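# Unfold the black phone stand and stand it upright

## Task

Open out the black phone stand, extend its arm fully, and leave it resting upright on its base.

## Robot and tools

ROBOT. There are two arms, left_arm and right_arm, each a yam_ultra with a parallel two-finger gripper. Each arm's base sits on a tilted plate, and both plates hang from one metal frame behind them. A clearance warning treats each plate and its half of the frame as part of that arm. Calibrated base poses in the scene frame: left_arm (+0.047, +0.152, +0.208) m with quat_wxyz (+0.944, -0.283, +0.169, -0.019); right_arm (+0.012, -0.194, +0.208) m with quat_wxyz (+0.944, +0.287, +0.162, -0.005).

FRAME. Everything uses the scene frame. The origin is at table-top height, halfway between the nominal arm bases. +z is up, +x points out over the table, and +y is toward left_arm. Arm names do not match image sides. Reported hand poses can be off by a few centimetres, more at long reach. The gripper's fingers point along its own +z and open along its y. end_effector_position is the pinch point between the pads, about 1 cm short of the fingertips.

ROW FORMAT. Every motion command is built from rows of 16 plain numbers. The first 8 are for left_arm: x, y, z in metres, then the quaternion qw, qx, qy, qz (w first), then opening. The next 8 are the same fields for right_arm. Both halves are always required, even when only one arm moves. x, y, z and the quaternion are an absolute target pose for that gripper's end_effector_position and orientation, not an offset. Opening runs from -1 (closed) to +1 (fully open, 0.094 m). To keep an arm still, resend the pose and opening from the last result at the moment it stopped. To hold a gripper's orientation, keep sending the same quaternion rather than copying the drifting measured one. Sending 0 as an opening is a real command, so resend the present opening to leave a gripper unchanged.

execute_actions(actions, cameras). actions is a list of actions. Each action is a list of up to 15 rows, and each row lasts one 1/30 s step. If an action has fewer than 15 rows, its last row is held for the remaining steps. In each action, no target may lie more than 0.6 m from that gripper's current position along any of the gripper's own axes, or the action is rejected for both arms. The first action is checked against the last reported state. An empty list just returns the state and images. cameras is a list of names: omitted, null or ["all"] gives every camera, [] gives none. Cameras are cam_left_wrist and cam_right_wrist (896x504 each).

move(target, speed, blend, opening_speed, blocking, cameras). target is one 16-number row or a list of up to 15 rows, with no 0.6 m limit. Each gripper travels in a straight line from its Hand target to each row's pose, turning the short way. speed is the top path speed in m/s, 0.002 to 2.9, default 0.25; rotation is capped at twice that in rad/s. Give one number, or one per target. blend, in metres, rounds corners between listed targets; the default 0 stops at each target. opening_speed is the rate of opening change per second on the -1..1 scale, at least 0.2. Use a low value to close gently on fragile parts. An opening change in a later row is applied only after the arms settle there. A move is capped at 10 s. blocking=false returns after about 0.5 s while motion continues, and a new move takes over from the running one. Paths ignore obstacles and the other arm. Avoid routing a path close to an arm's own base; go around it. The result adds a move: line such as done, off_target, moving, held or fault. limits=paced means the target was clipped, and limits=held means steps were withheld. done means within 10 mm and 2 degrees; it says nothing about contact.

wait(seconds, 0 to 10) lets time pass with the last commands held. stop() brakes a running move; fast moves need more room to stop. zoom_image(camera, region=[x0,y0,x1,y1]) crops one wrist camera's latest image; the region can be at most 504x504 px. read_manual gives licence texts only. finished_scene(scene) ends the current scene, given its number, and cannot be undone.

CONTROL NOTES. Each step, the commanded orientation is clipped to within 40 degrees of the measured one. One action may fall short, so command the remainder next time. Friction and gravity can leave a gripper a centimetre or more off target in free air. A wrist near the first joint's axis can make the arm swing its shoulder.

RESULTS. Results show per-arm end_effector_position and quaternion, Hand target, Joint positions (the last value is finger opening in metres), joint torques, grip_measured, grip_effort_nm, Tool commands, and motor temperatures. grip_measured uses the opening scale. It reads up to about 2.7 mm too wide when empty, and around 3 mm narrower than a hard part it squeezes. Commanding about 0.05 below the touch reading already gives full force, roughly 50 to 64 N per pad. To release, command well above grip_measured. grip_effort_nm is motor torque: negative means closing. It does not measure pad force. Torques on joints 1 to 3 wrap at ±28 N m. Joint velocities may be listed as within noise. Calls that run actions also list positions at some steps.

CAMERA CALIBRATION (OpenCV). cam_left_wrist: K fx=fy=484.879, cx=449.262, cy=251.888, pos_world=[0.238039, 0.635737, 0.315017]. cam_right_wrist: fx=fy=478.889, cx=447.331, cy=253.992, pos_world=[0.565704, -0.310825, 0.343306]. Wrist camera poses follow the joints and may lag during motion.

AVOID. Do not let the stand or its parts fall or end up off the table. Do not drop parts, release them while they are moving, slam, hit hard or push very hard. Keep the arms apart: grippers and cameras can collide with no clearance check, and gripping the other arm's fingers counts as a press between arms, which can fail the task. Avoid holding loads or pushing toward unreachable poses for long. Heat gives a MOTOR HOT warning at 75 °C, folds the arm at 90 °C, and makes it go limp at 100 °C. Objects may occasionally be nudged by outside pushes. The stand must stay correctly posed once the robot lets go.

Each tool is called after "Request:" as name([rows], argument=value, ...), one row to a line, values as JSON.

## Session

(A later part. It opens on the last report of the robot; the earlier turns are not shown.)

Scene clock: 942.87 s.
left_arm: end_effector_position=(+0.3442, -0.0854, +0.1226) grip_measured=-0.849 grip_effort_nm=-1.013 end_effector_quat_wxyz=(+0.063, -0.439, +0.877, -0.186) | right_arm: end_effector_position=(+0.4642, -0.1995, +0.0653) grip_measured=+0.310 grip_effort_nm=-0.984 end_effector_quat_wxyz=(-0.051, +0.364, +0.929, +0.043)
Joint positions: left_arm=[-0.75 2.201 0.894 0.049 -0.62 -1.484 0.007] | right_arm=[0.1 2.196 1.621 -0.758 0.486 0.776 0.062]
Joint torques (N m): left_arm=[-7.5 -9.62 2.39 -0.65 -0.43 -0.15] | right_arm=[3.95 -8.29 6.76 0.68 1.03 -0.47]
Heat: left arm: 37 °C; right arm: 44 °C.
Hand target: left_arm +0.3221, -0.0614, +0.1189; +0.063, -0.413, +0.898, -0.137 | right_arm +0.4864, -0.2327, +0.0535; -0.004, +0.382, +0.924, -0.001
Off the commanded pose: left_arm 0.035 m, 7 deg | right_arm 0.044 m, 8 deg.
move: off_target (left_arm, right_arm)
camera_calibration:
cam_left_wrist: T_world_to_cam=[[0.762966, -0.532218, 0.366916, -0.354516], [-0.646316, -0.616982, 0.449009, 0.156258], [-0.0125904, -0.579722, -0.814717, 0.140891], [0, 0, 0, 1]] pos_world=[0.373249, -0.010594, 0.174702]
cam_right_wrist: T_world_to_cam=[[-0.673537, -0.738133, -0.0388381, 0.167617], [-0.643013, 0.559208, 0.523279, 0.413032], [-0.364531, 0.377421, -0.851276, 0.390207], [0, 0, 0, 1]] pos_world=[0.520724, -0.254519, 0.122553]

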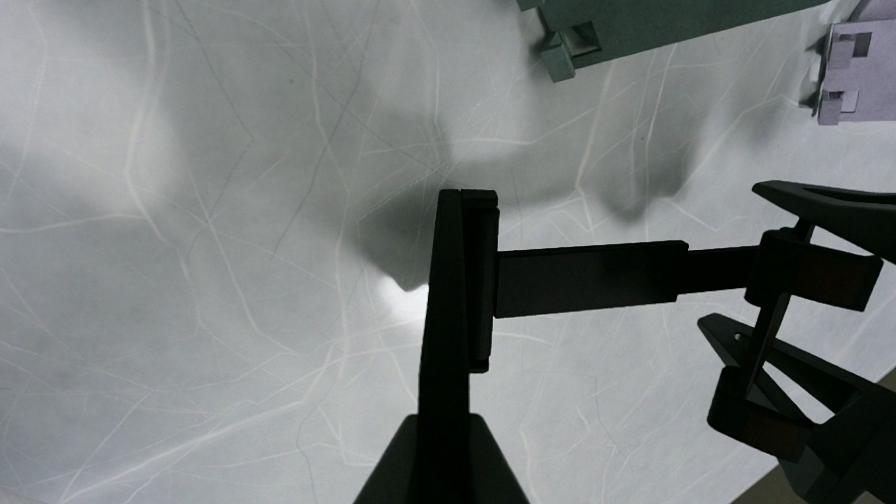

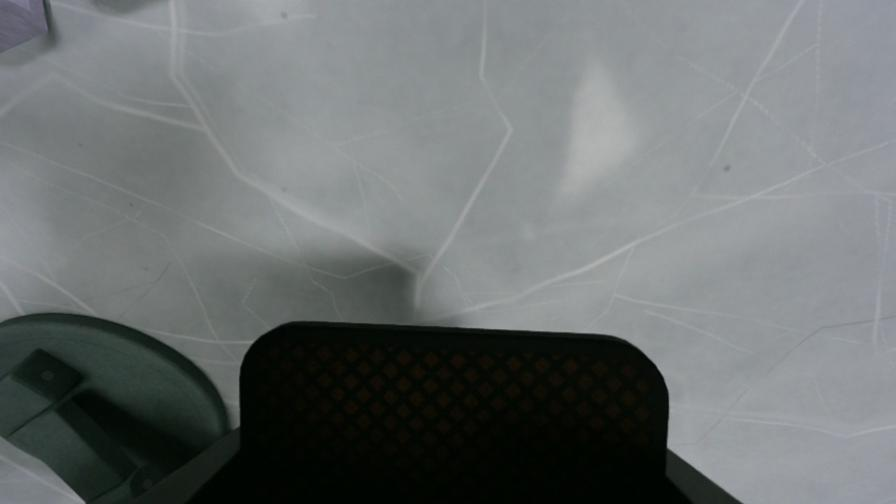

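Request:
move([
  [0.310,-0.050,0.120,-0.0615,0.414,-0.898,0.134,-0.95,0.53,-0.268,0.053,0,0.38,0.925,0.0,-0.2],
], speed=0.07)

Request:
zoom_image(camera="cam_left_wrist", region=[400, 100, 896, 504])

Scene clock: 946.10 s.
left_arm: end_effector_position=(+0.3476, -0.0852, +0.1301) grip_measured=-0.849 grip_effort_nm=-1.018 end_effector_quat_wxyz=(+0.068, -0.448, +0.866, -0.213) | right_arm: end_effector_position=(+0.4874, -0.2151, +0.0757) grip_measured=+0.308 grip_effort_nm=-0.979 end_effector_quat_wxyz=(-0.089, +0.352, +0.930, +0.060)
Joint positions: left_arm=[-0.75 2.166 0.847 0.124 -0.603 -1.474 0.007] | right_arm=[0.064 2.284 1.895 -0.991 0.42 0.745 0.061]
Joint torques (N m): left_arm=[-7.3 -9.5 1.05 -0.98 -0.56 -0.18] | right_arm=[2.91 -9.37 8.16 1.03 1.55 -0.62]
Heat: left arm: 38 °C; right arm: 44 °C.
Hand target: left_arm +0.3143, -0.0524, +0.1190; +0.065, -0.412, +0.898, -0.140 | right_arm +0.5213, -0.2697, +0.0616; -0.010, +0.384, +0.923, -0.003
Off the commanded pose: left_arm 0.052 m, 11 deg | right_arm 0.072 m, 13 deg.
move: off_target (left_arm, right_arm)
camera_calibration:
cam_left_wrist: T_world_to_cam=[[0.763511, -0.495559, 0.414092, -0.36296], [-0.645326, -0.609895, 0.459982, 0.154129], [0.0246044, -0.618425, -0.785458, 0.127178], [0, 0, 0, 1]] pos_world=[0.373459, -0.00721538, 0.179295]
cam_right_wrist: T_world_to_cam=[[-0.657961, -0.751687, -0.0453208, 0.162094], [-0.624546, 0.511066, 0.590554, 0.406783], [-0.42075, 0.416866, -0.805725, 0.445872], [0, 0, 0, 1]] pos_world=[0.548307, -0.271918, 0.126369]

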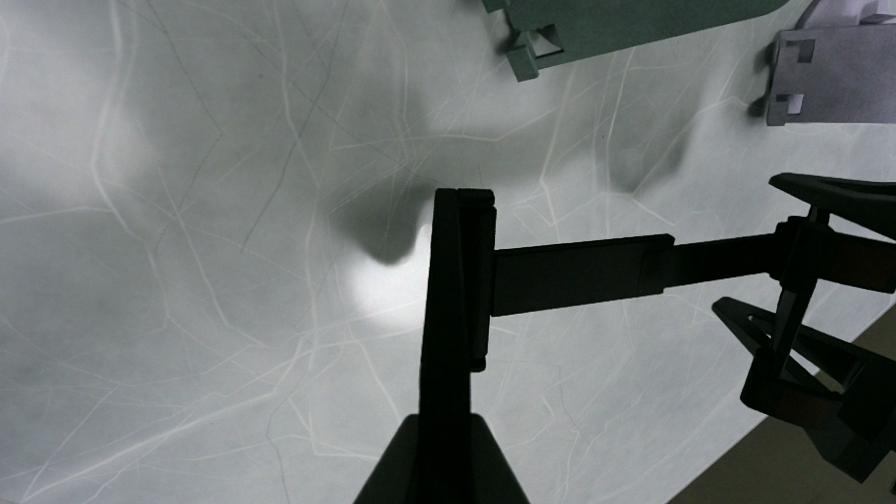

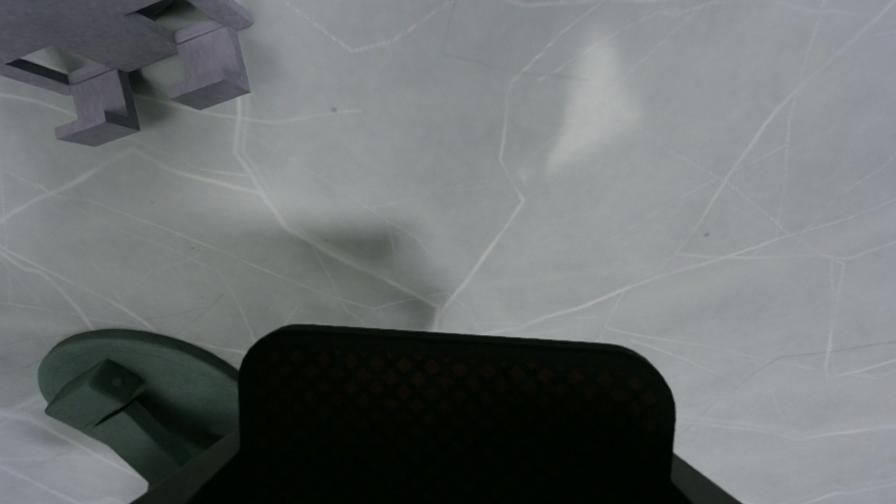

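Scaled by 1.016.

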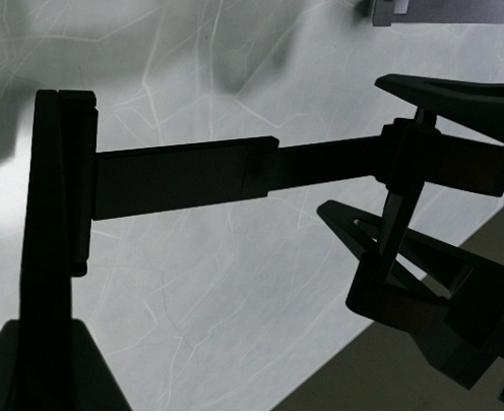

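Request:
move([
  [0.350,-0.085,0.128,-0.07,0.448,-0.866,0.21,-0.95,0.484,-0.212,0.076,-0.089,0.352,0.930,0.06,-0.2],
  [0.350,-0.085,0.128,-0.07,0.448,-0.866,0.21,-0.5,0.484,-0.212,0.076,-0.089,0.352,0.930,0.06,-0.2],
  [0.30,-0.0,0.22,-0.07,0.448,-0.866,0.21,0,0.484,-0.212,0.076,-0.089,0.352,0.930,0.06,-0.2],
  [0.28,0.16,0.25,-0.07,0.448,-0.866,0.21,0,0.47,-0.20,0.20,-0.089,0.352,0.930,0.06,-0.2],
], speed=0.1)

Request:
zoom_image(camera="cam_left_wrist", region=[392, 0, 896, 504])

Scene clock: 957.70 s.
left_arm: end_effector_position=(+0.2768, +0.1557, +0.2450) grip_measured=-0.001 grip_effort_nm=0.085 end_effector_quat_wxyz=(+0.067, -0.446, +0.868, -0.208) | right_arm: end_effector_position=(+0.4649, -0.1945, +0.1786) grip_measured=+0.307 grip_effort_nm=-0.984 end_effector_quat_wxyz=(-0.106, +0.345, +0.931, +0.053)
Joint positions: left_arm=[-0.632 0.809 0.56 -0.887 -0.561 -1.347 0.047] | right_arm=[0.239 2.154 1.941 -1.289 0.438 0.944 0.061]
Joint torques (N m): left_arm=[-0.05 -0.35 10.07 0.51 0.07 0.1] | right_arm=[9.09 -12.81 5.04 -0.39 -0.01 0.13]
Heat: left arm: 38 °C; right arm: 44 °C.
Hand target: left_arm +0.2801, +0.1599, +0.2499; +0.070, -0.448, +0.866, -0.210 | right_arm +0.4697, -0.2000, +0.1994; -0.089, +0.352, +0.930, +0.060
Off the commanded pose: left_arm 0.007 m, 1 deg | right_arm 0.023 m, 2 deg.
move: off_target (right_arm)
camera_calibration:
cam_left_wrist: T_world_to_cam=[[0.763869, -0.502718, 0.404696, -0.233773], [-0.64514, -0.611621, 0.457946, 0.203204], [0.0173029, -0.610896, -0.791522, 0.370484], [0, 0, 0, 1]] pos_world=[0.303257, 0.233089, 0.294797]
cam_right_wrist: T_world_to_cam=[[-0.646886, -0.762261, -0.02228, 0.15621], [-0.610648, 0.500278, 0.613865, 0.308774], [-0.45678, 0.410706, -0.789096, 0.523284], [0, 0, 0, 1]] pos_world=[0.528628, -0.250317, 0.226856]

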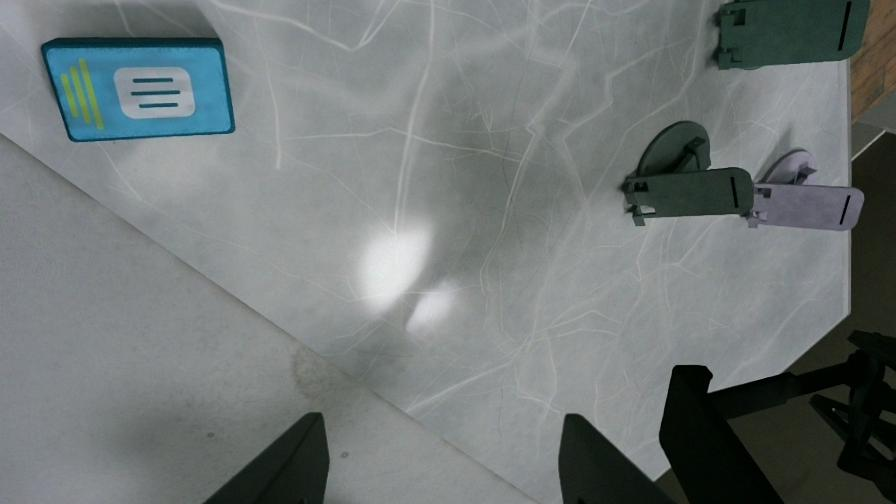

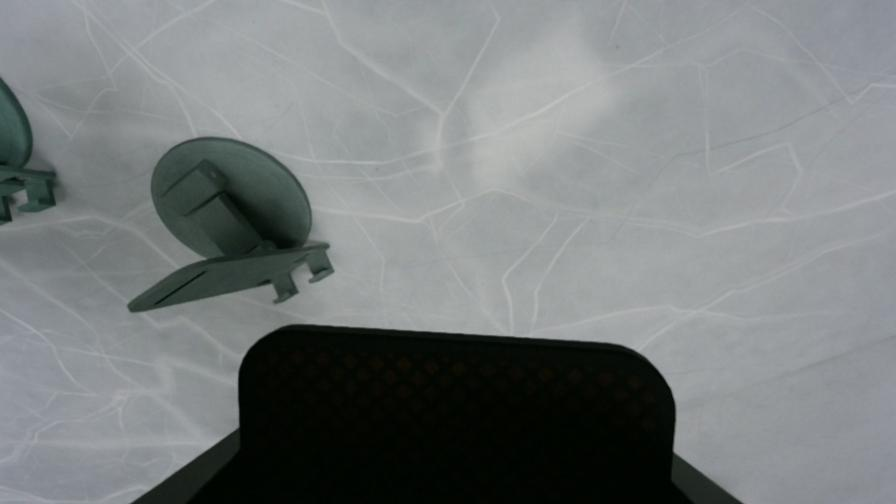

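Scaled by 1.000.

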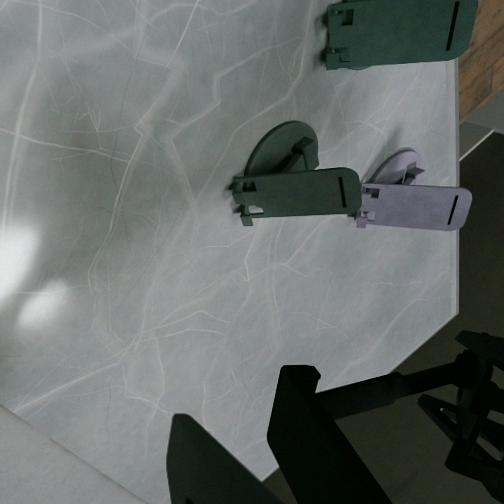

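Request:
move([
  [0.22,0.20,0.25,-0.07,0.448,-0.866,0.21,0,0.42,-0.17,0.25,0.1,0.25,0.90,-0.34,-0.2],
  [0.22,0.20,0.25,-0.07,0.448,-0.866,0.21,0,0.38,-0.14,0.26,0.12,0.13,0.70,-0.69,-0.2],
], speed=0.15)

Request:
zoom_image(camera="cam_left_wrist", region=[392, 0, 896, 504])

Scene clock: 965.83 s.
left_arm: end_effector_position=(+0.2391, +0.1882, +0.2553) grip_measured=-0.001 grip_effort_nm=0.085 end_effector_quat_wxyz=(+0.067, -0.452, +0.861, -0.224) | right_arm: end_effector_position=(+0.4294, -0.1779, +0.2365) grip_measured=+0.307 grip_effort_nm=-0.984 end_effector_quat_wxyz=(+0.099, +0.272, +0.937, -0.197)
Joint positions: left_arm=[-0.686 0.533 0.56 -1.16 -0.567 -1.405 0.047] | right_arm=[0.583 2.211 1.794 -1.556 1.055 1.429 0.061]
Joint torques (N m): left_arm=[0.61 2.18 7.61 0.78 0.07 -0.02] | right_arm=[9.29 -7.9 3.08 -0.58 0.45 0.21]
Heat: left arm: 37 °C; right arm: 44 °C.
Hand target: left_arm +0.2393, +0.1884, +0.2551; +0.068, -0.452, +0.861, -0.223 | right_arm +0.4282, -0.1750, +0.2413; +0.113, +0.259, +0.937, -0.204
Off the commanded pose: left_arm 0.023 m, 2 deg | right_arm 0.067 m, 66 deg.
joint sent to its limit (right arm) — joint 4 (wrist pitch), lower limit.
move: held (left_arm; a check stopped the path), off_target (right_arm; braked when a check withheld steps of left_arm); path passed 0 of 2 targets; limits=held
pose unreachable (left arm): on one or more control steps of this call, first in action 0 (counted from 0), this arm could not follow its commanded pose, so it was not sent that pose on those steps. It may still have moved: this result reports where it is.
cause: moving toward the commanded pose would bring two parts of the arm too close to each other (its upper arm (the part past joint 2) and its gripper housing, with joints 3 (elbow) to 6 (wrist roll) between them).
camera_calibration:
cam_left_wrist: T_world_to_cam=[[0.765446, -0.478179, 0.430624, -0.204514], [-0.642424, -0.606522, 0.468425, 0.189687], [0.0371916, -0.635197, -0.771454, 0.393768], [0, 0, 0, 1]] pos_world=[0.263759, 0.267375, 0.302989]
cam_right_wrist: T_world_to_cam=[[-0.541796, -0.776442, 0.321862, 0.0180976], [-0.793957, 0.598451, 0.107187, 0.459293], [-0.275843, -0.197471, -0.9407, 0.395948], [0, 0, 0, 1]] pos_world=[0.483684, -0.182624, 0.317413]

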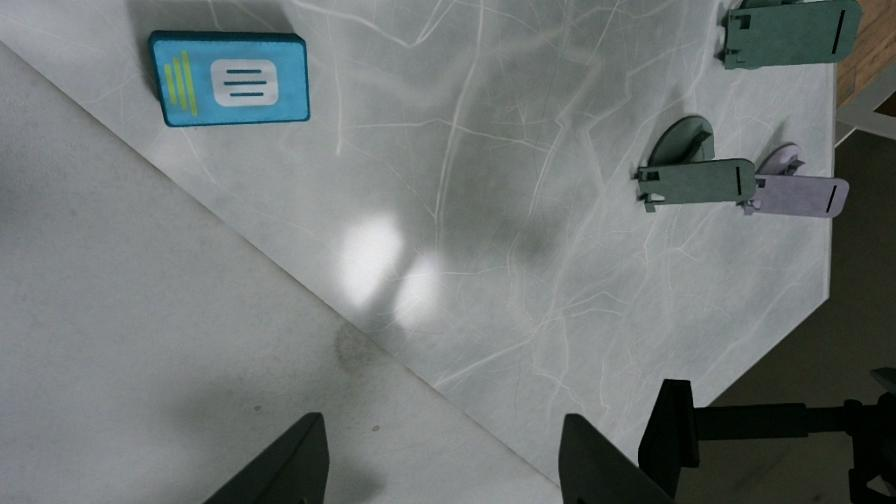

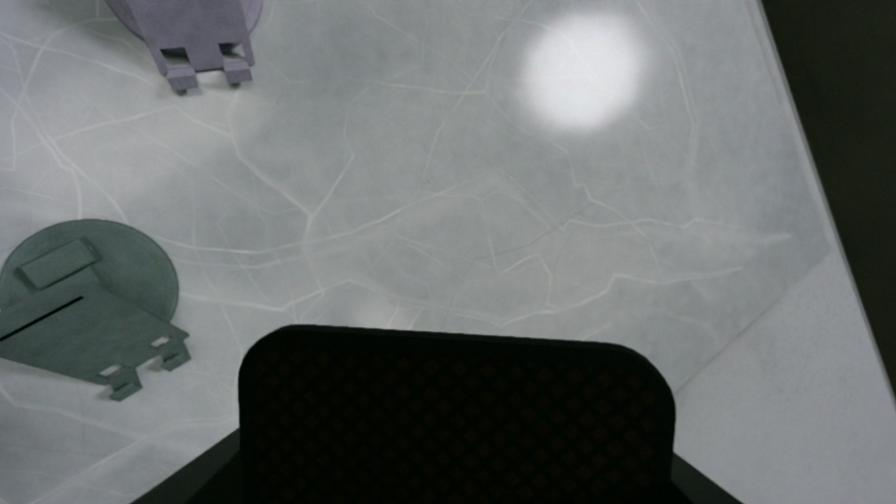

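Scaled by 1.000.

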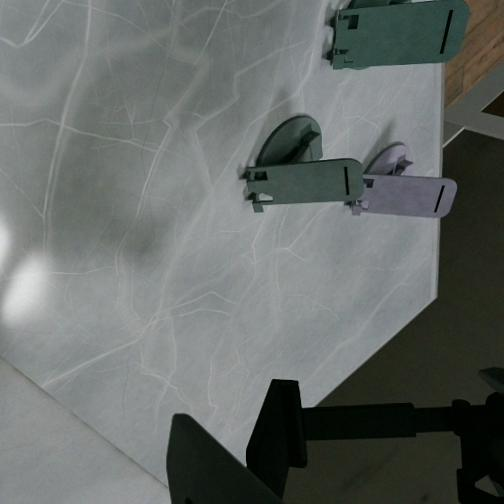

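Keep left put; move right only. j4 relaxes as it tilts.

Request:
move([
  [0.24,0.188,0.256,-0.067,0.452,-0.861,0.224,0,0.40,-0.15,0.24,0.12,0.21,0.83,-0.50,-0.2],
  [0.24,0.188,0.256,-0.067,0.452,-0.861,0.224,0,0.38,-0.14,0.25,0.12,0.13,0.70,-0.69,-0.2],
], speed=0.15)

Request:
zoom_image(camera="cam_left_wrist", region=[392, 0, 896, 504])

Scene clock: 972.67 s.
left_arm: end_effector_position=(+0.2392, +0.1879, +0.2554) grip_measured=-0.001 grip_effort_nm=0.081 end_effector_quat_wxyz=(+0.067, -0.453, +0.860, -0.225) | right_arm: end_effector_position=(+0.3797, -0.1454, +0.2446) grip_measured=+0.307 grip_effort_nm=-0.989 end_effector_quat_wxyz=(+0.228, +0.040, +0.932, -0.278)
Joint positions: left_arm=[-0.686 0.533 0.56 -1.159 -0.566 -1.405 0.047] | right_arm=[0.785 2.221 1.41 -1.559 1.329 1.458 0.061]
Joint torques (N m): left_arm=[0.58 2.52 7.92 0.78 0.08 -0.01] | right_arm=[8.58 -6.26 2.58 -0.76 0.69 -0.07]
Heat: left arm: 36 °C; right arm: 43 °C.
Hand target: left_arm +0.2400, +0.1880, +0.2560; +0.067, -0.452, +0.861, -0.224 | right_arm +0.3801, -0.1401, +0.2497; +0.245, +0.014, +0.927, -0.283
Off the commanded pose: left_arm 0.001 m, 0 deg | right_arm 0.008 m, 57 deg; orientation clipped.
joint sent to its limit (right arm) — joint 4 (wrist pitch), lower limit. The joint targets are off in orientation, not in position.
move: off_target (right_arm); limits=paced
camera_calibration:
cam_left_wrist: T_world_to_cam=[[0.765451, -0.47754, 0.431324, -0.204946], [-0.642413, -0.60593, 0.469205, 0.189228], [0.0372883, -0.636242, -0.770588, 0.393694], [0, 0, 0, 1]] pos_world=[0.263759, 0.267274, 0.302988]
cam_right_wrist: T_world_to_cam=[[-0.195348, -0.838593, 0.508528, -0.172368], [-0.98073, 0.168461, -0.0989409, 0.458216], [-0.00269583, -0.518057, -0.855342, 0.22499], [0, 0, 0, 1]] pos_world=[0.416321, -0.10518, 0.325434]

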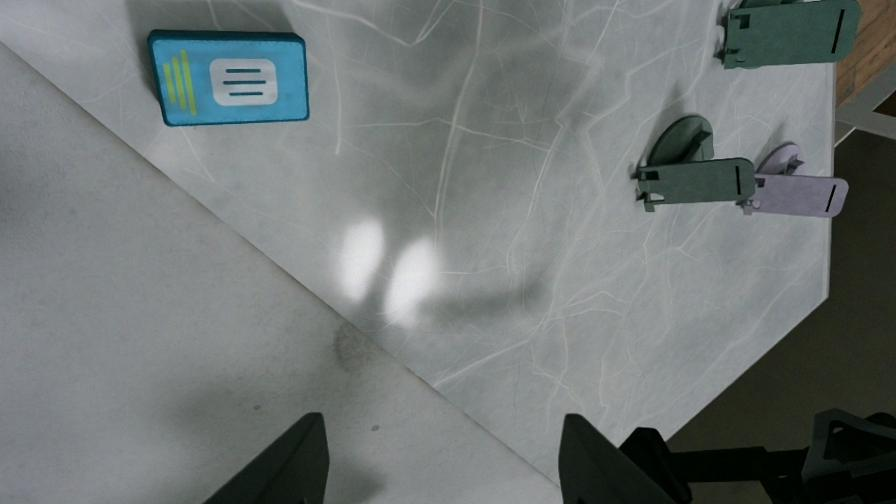

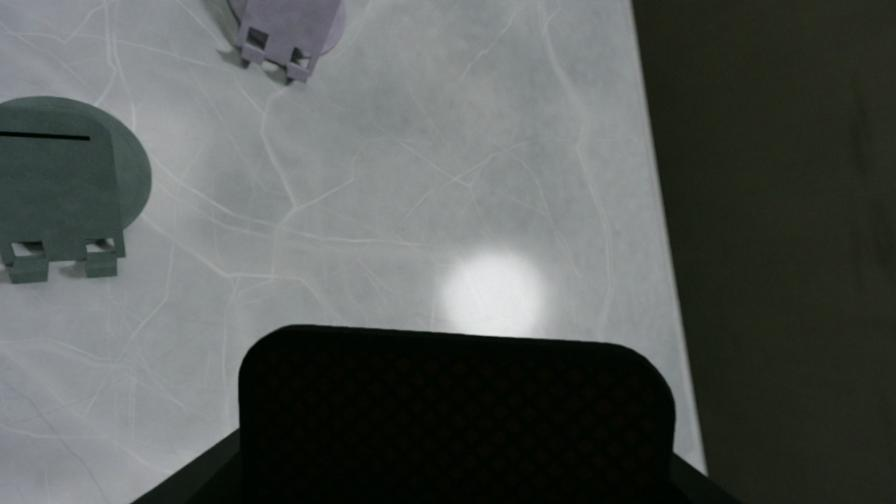

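Scaled by 1.000.

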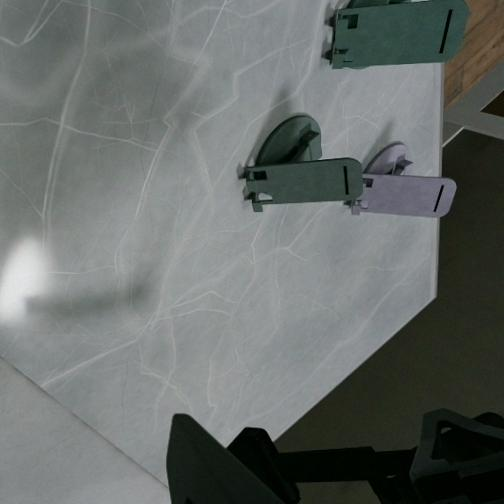

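Request:
move([
  [0.24,0.188,0.256,-0.067,0.452,-0.861,0.224,0,0.40,-0.15,0.24,0.25,0.164,0.95,-0.06,-0.2],
  [0.24,0.188,0.256,-0.067,0.452,-0.861,0.224,0,0.40,-0.15,0.24,0.50,0.15,0.85,-0.09,-0.2],
  [0.24,0.188,0.256,-0.067,0.452,-0.861,0.224,0,0.40,-0.15,0.24,0.666,0.128,0.726,-0.118,-0.2],
], speed=0.2)

Request:
zoom_image(camera="cam_left_wrist", region=[392, 0, 896, 504])

Scene clock: 986.07 s.
left_arm: end_effector_position=(+0.2392, +0.1878, +0.2554) grip_measured=-0.001 grip_effort_nm=0.085 end_effector_quat_wxyz=(+0.067, -0.453, +0.860, -0.225) | right_arm: end_effector_position=(+0.3939, -0.1432, +0.2269) grip_measured=+0.307 grip_effort_nm=-0.984 end_effector_quat_wxyz=(+0.489, +0.082, +0.866, -0.061)
Joint positions: left_arm=[-0.686 0.533 0.56 -1.159 -0.566 -1.405 0.047] | right_arm=[0.667 1.953 0.377 1.484 1.02 -0.434 0.061]
Joint torques (N m): left_arm=[0.51 2.54 7.9 0.77 0.08 -0.01] | right_arm=[4.36 -5.39 1.65 2.04 -0.47 -0.11]
Heat: left arm: 35 °C; right arm: 41 °C.
Hand target: left_arm +0.2400, +0.1880, +0.2560; +0.067, -0.452, +0.861, -0.224 | right_arm +0.3998, -0.1504, +0.2402; +0.513, +0.111, +0.850, -0.047
Off the commanded pose: left_arm 0.001 m, 0 deg | right_arm 0.016 m, 27 deg.
joint sent to its limit (right arm) — joint 4 (wrist pitch), upper limit. The joint targets are off in orientation, not in position.
move: off_target (right_arm)
camera_calibration:
cam_left_wrist: T_world_to_cam=[[0.765429, -0.477265, 0.431667, -0.205243], [-0.642433, -0.605694, 0.469484, 0.189089], [0.0373901, -0.636674, -0.770226, 0.393606], [0, 0, 0, 1]] pos_world=[0.263859, 0.267173, 0.302988]
cam_right_wrist: T_world_to_cam=[[-0.201572, -0.978857, 0.0347533, -0.0688942], [-0.808664, 0.146295, -0.56979, 0.505884], [0.552658, -0.142957, -0.821055, 0.0382886], [0, 0, 0, 1]] pos_world=[0.374043, -0.135972, 0.322079]

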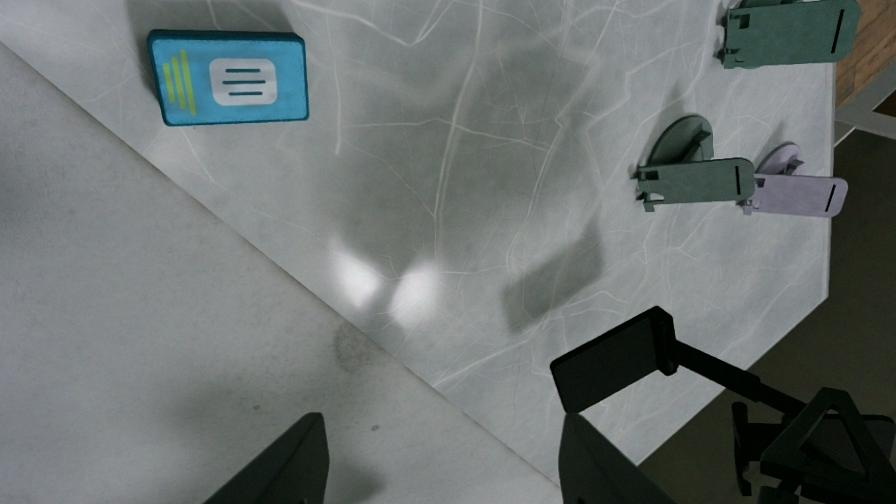

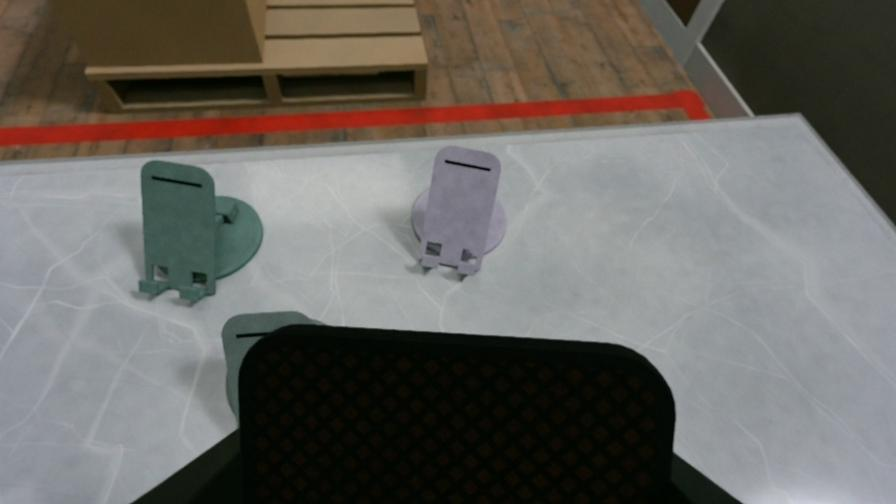

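Scaled by 1.000.

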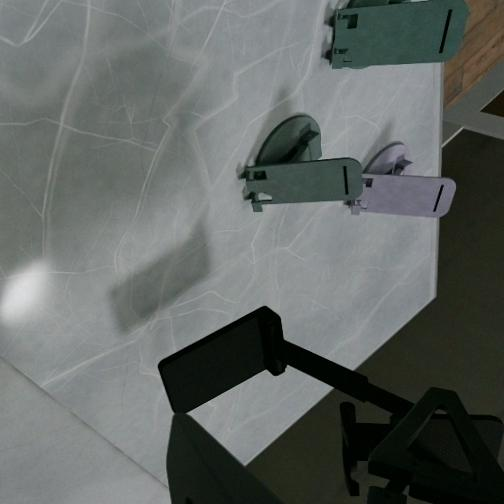

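Request:
move([
  [0.24,0.188,0.256,-0.067,0.452,-0.861,0.224,0,0.41,-0.19,0.23,0.6,0.03,0.79,-0.03,-0.2],
  [0.24,0.188,0.256,-0.067,0.452,-0.861,0.224,0,0.42,-0.195,0.215,0.676,0,0.737,0,-0.2],
], speed=0.15)

Request:
zoom_image(camera="cam_left_wrist", region=[392, 0, 896, 504])

Scene clock: 992.17 s.
left_arm: end_effector_position=(+0.2392, +0.1878, +0.2554) grip_measured=-0.001 grip_effort_nm=0.081 end_effector_quat_wxyz=(+0.067, -0.453, +0.860, -0.225) | right_arm: end_effector_position=(+0.4118, -0.1877, +0.1954) grip_measured=+0.307 grip_effort_nm=-0.979 end_effector_quat_wxyz=(+0.558, -0.049, +0.827, +0.049)
Joint positions: left_arm=[-0.686 0.533 0.56 -1.159 -0.566 -1.405 0.047] | right_arm=[0.18 1.803 0.227 1.486 0.173 -0.581 0.061]
Joint torques (N m): left_arm=[0.64 2.61 7.94 0.76 0.08 0] | right_arm=[3.3 -5.22 1.06 2.34 -0.83 -0.11]
Heat: left arm: 35 °C; right arm: 40 °C.
Hand target: left_arm +0.2400, +0.1880, +0.2560; +0.067, -0.452, +0.861, -0.224 | right_arm +0.4196, -0.1954, +0.2151; +0.594, -0.039, +0.802, +0.044
Off the commanded pose: left_arm 0.001 m, 0 deg | right_arm 0.022 m, 19 deg.
joint sent to its limit (right arm) — joint 4 (wrist pitch), upper limit. The joint targets are off in orientation, not in position.
move: off_target (right_arm)
camera_calibration:
cam_left_wrist: T_world_to_cam=[[0.765429, -0.477265, 0.431667, -0.205243], [-0.642433, -0.605694, 0.469484, 0.189089], [0.0373901, -0.636674, -0.770226, 0.393606], [0, 0, 0, 1]] pos_world=[0.263859, 0.267173, 0.302988]
cam_right_wrist: T_world_to_cam=[[0.134938, -0.990736, -0.0152905, -0.238903], [-0.71699, -0.0869794, -0.691635, 0.451242], [0.683898, 0.104291, -0.722085, -0.0308196], [0, 0, 0, 1]] pos_world=[0.37685, -0.194227, 0.286187]

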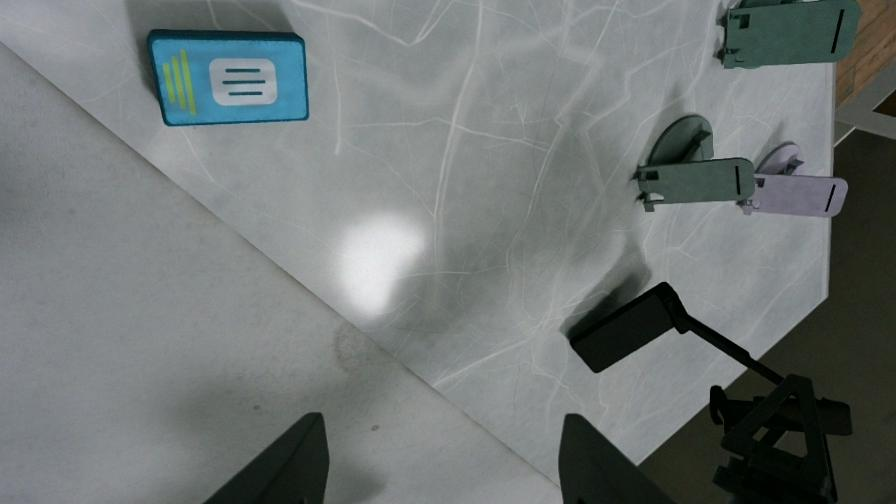

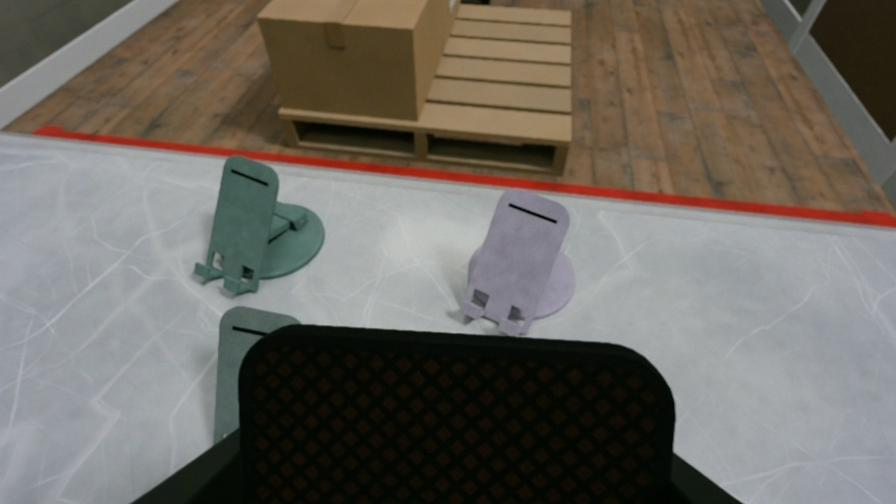

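Scaled by 1.000.

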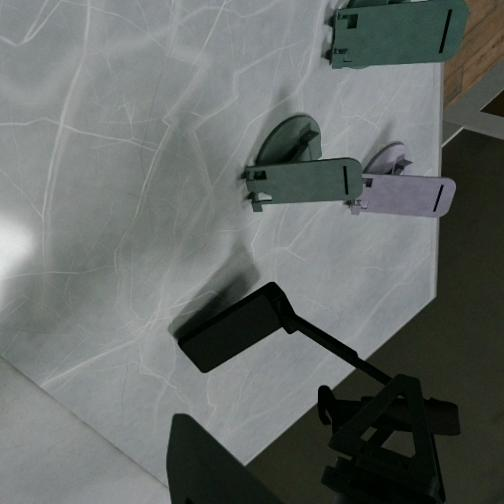

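Request:
move([
  [0.24,0.188,0.256,-0.067,0.452,-0.861,0.224,0,0.44,-0.21,0.235,0.62,0,0.785,0,-0.2],
  [0.24,0.188,0.256,-0.067,0.452,-0.861,0.224,0,0.485,-0.25,0.23,0.676,0,0.737,0,-0.2],
], speed=0.15)

Request:
zoom_image(camera="cam_left_wrist", region=[492, 100, 896, 504])

Scene clock: 997.70 s.
left_arm: end_effector_position=(+0.2392, +0.1878, +0.2554) grip_measured=-0.001 grip_effort_nm=0.081 end_effector_quat_wxyz=(+0.067, -0.453, +0.860, -0.225) | right_arm: end_effector_position=(+0.4806, -0.2496, +0.2198) grip_measured=+0.307 grip_effort_nm=-0.989 end_effector_quat_wxyz=(+0.635, -0.013, +0.773, +0.007)
Joint positions: left_arm=[-0.686 0.533 0.56 -1.159 -0.566 -1.405 0.047] | right_arm=[0.015 1.795 0.439 1.486 -0.003 -0.596 0.061]
Joint torques (N m): left_arm=[0.54 2.44 7.9 0.78 0.06 0.01] | right_arm=[3.74 -3.75 2.28 2.47 -0.85 0.07]
Heat: left arm: 35 °C; right arm: 40 °C.
Hand target: left_arm +0.2400, +0.1880, +0.2560; +0.067, -0.452, +0.861, -0.224 | right_arm +0.4844, -0.2500, +0.2301; +0.660, -0.009, +0.751, +0.009
Off the commanded pose: left_arm 0.001 m, 0 deg | right_arm 0.011 m, 6 deg.
joint sent to its limit (right arm) — joint 4 (wrist pitch), upper limit. The joint targets are off in orientation, not in position.
move: off_target (right_arm)
camera_calibration:
cam_left_wrist: T_world_to_cam=[[0.765429, -0.477265, 0.431667, -0.205243], [-0.642433, -0.605694, 0.469484, 0.189089], [0.0373901, -0.636674, -0.770226, 0.393606], [0, 0, 0, 1]] pos_world=[0.263859, 0.267173, 0.302988]
cam_right_wrist: T_world_to_cam=[[0.0255088, -0.999543, 0.0162498, -0.265582], [-0.580407, -0.0280431, -0.813844, 0.488023], [0.813927, 0.0113287, -0.580856, -0.17055], [0, 0, 0, 1]] pos_world=[0.428842, -0.249843, 0.302426]

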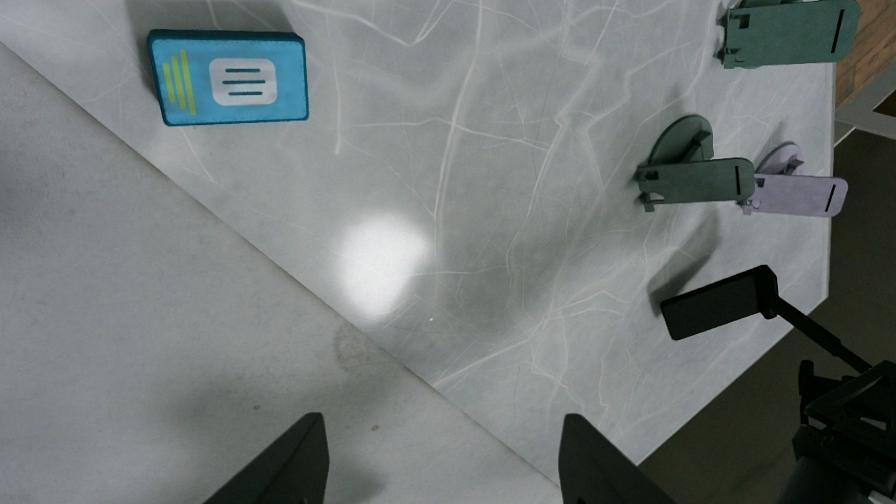

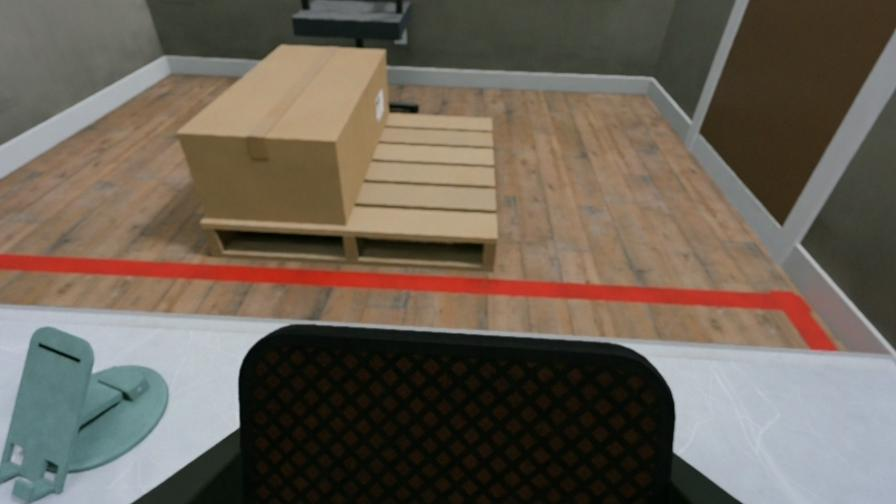

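Scaled by 1.248.

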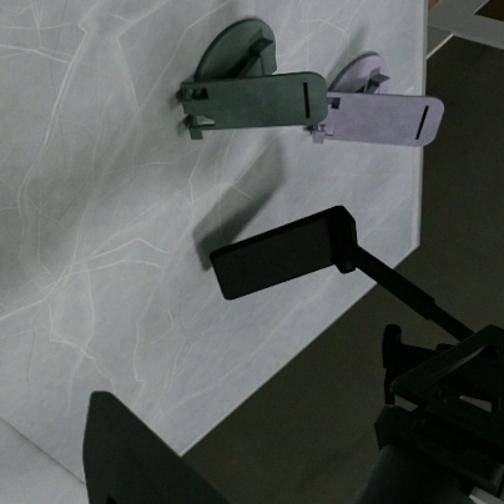

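Request:
move(target=[0.24,0.188,0.256,-0.067,0.452,-0.861,0.224,0,0.485,-0.24,0.18,0.676,0,0.737,0,-0.2], speed=0.06)

Request:
zoom_image(camera="cam_left_wrist", region=[592, 200, 896, 504])

Scene clock: 1003.87 s.
left_arm: end_effector_position=(+0.2392, +0.1878, +0.2554) grip_measured=-0.001 grip_effort_nm=0.081 end_effector_quat_wxyz=(+0.067, -0.453, +0.860, -0.225) | right_arm: end_effector_position=(+0.4922, -0.2385, +0.1926) grip_measured=+0.299 grip_effort_nm=-0.989 end_effector_quat_wxyz=(+0.633, -0.038, +0.772, +0.034)
Joint positions: left_arm=[-0.686 0.533 0.56 -1.159 -0.566 -1.405 0.047] | right_arm=[-0.039 1.913 0.513 1.487 -0.116 -0.596 0.061]
Joint torques (N m): left_arm=[0.54 2.58 8.08 0.77 0.07 0.01] | right_arm=[2.56 -2.62 0.24 2.48 -0.42 0.07]
Motor temperatures (°C): left_arm=[29 35 31 32 31 28 28] | right_arm=[34 39 29 32 30 28 31]
Heat: left arm: 35 °C; right arm: 39 °C.
Hand target: left_arm +0.2400, +0.1880, +0.2560; +0.067, -0.452, +0.861, -0.224 | right_arm +0.4850, -0.2402, +0.1808; +0.631, -0.028, +0.775, +0.029
Off the commanded pose: left_arm 0.001 m, 0 deg | right_arm 0.015 m, 9 deg.
joint sent to its limit (right arm) — joint 4 (wrist pitch), upper limit. The joint targets are off in orientation, not in position.
move: off_target (right_arm)
camera_calibration:
cam_left_wrist: T_world_to_cam=[[0.765429, -0.477265, 0.431667, -0.205243], [-0.642433, -0.605694, 0.469484, 0.189089], [0.0373901, -0.636674, -0.770226, 0.393606], [0, 0, 0, 1]] pos_world=[0.263859, 0.267173, 0.302988]
cam_right_wrist: T_world_to_cam=[[0.0977415, -0.995198, 0.00533437, -0.286779], [-0.579363, -0.0612576, -0.812764, 0.464266], [0.809188, 0.0763503, -0.582569, -0.177711], [0, 0, 0, 1]] pos_world=[0.44081, -0.243394, 0.27534]

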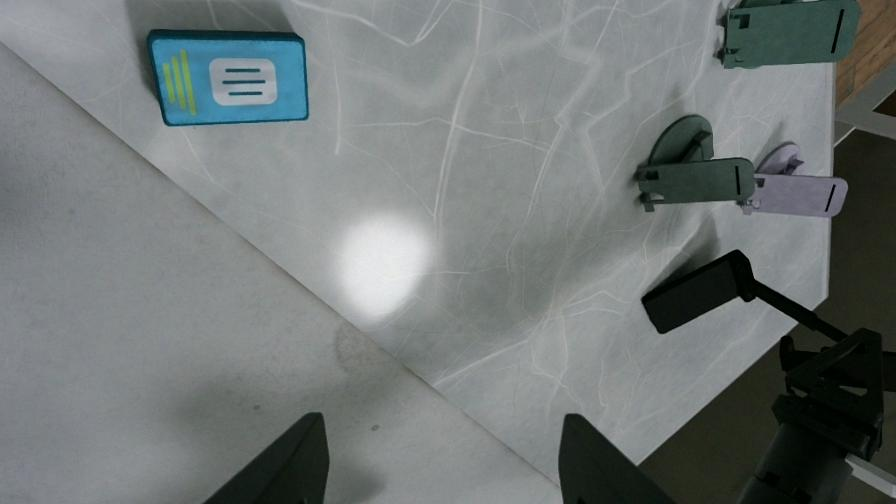

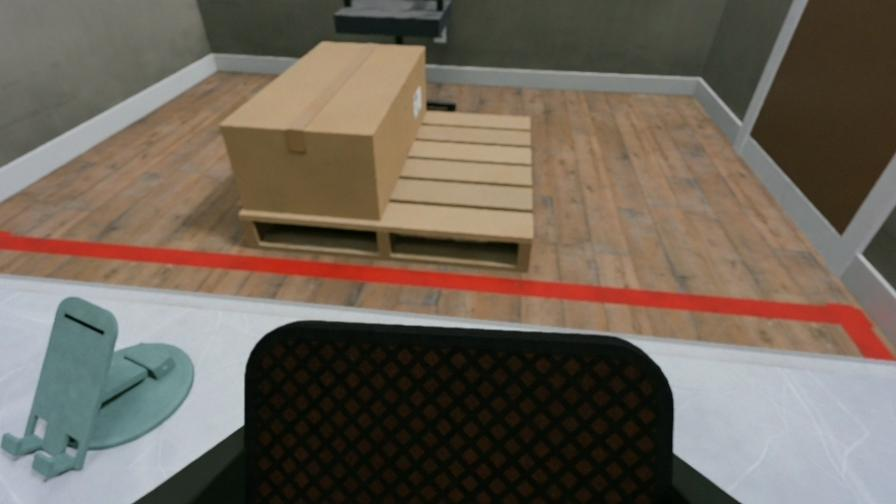

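Scaled by 1.658.

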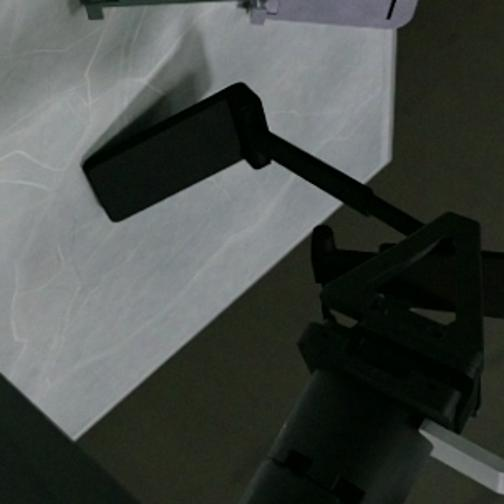

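Request:
move([
  [0.24,0.188,0.256,-0.067,0.452,-0.861,0.224,0,0.505,-0.24,0.15,0.70,0,0.714,0,-0.2],
], speed=0.04)

Request:
zoom_image(camera="cam_left_wrist", region=[592, 200, 896, 504])

Scene clock: 1010.10 s.
left_arm: end_effector_position=(+0.2392, +0.1878, +0.2554) grip_measured=-0.001 grip_effort_nm=0.081 end_effector_quat_wxyz=(+0.067, -0.453, +0.860, -0.225) | right_arm: end_effector_position=(+0.5152, -0.2382, +0.1692) grip_measured=+0.283 grip_effort_nm=-0.984 end_effector_quat_wxyz=(+0.645, -0.051, +0.760, +0.052)
Joint positions: left_arm=[-0.686 0.533 0.56 -1.159 -0.566 -1.405 0.047] | right_arm=[-0.1 2.038 0.643 1.487 -0.233 -0.588 0.06]
Joint torques (N m): left_arm=[0.49 2.41 7.94 0.75 0.08 -0.01] | right_arm=[2.73 -2.8 0.25 2.47 -0.32 -0.08]
Heat: left arm: 35 °C; right arm: 39 °C.
Hand target: left_arm +0.2400, +0.1880, +0.2560; +0.067, -0.452, +0.861, -0.224 | right_arm +0.5050, -0.2402, +0.1510; +0.638, -0.043, +0.768, +0.041
Off the commanded pose: left_arm 0.001 m, 0 deg | right_arm 0.022 m, 12 deg.
joint sent to its limit (right arm) — joint 4 (wrist pitch), upper limit. The joint targets are off in orientation, not in position.
move: off_target (right_arm)
camera_calibration:
cam_left_wrist: T_world_to_cam=[[0.765429, -0.477265, 0.431667, -0.205243], [-0.642433, -0.605694, 0.469484, 0.189089], [0.0373901, -0.636674, -0.770226, 0.393606], [0, 0, 0, 1]] pos_world=[0.263859, 0.267173, 0.302988]
cam_right_wrist: T_world_to_cam=[[0.140876, -0.990017, -0.00456336, -0.307843], [-0.548557, -0.0742188, -0.832812, 0.44304], [0.82416, 0.119826, -0.553536, -0.212343], [0, 0, 0, 1]] pos_world=[0.461404, -0.246444, 0.250025]

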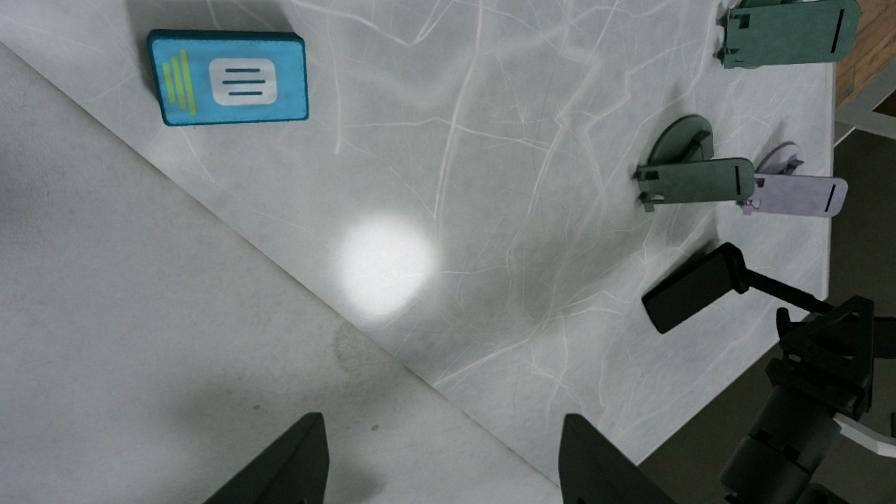

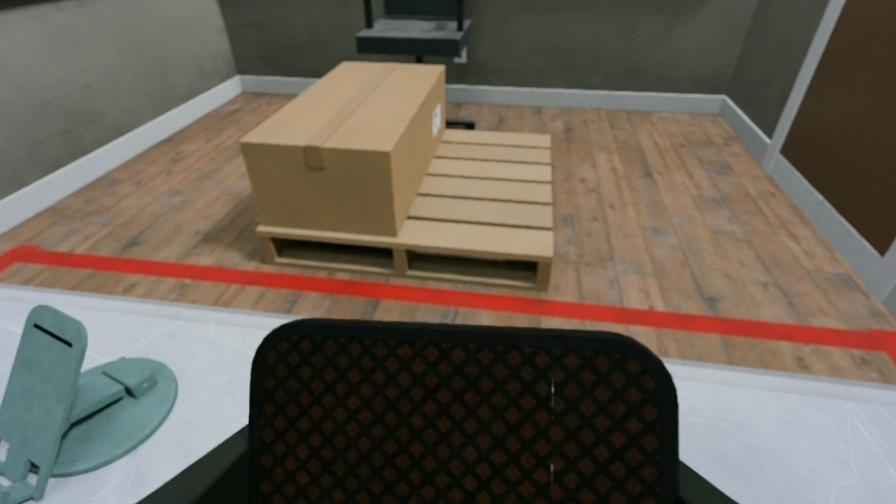

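Scaled by 1.658.

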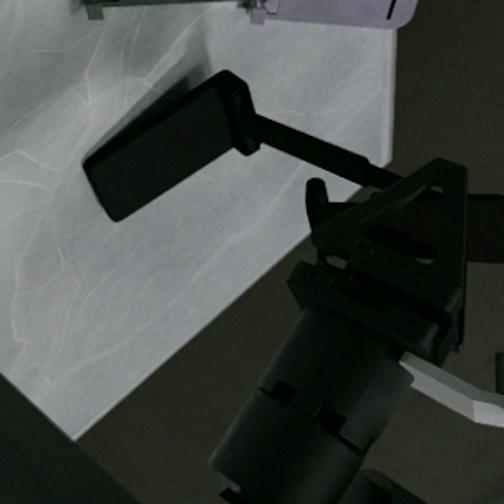

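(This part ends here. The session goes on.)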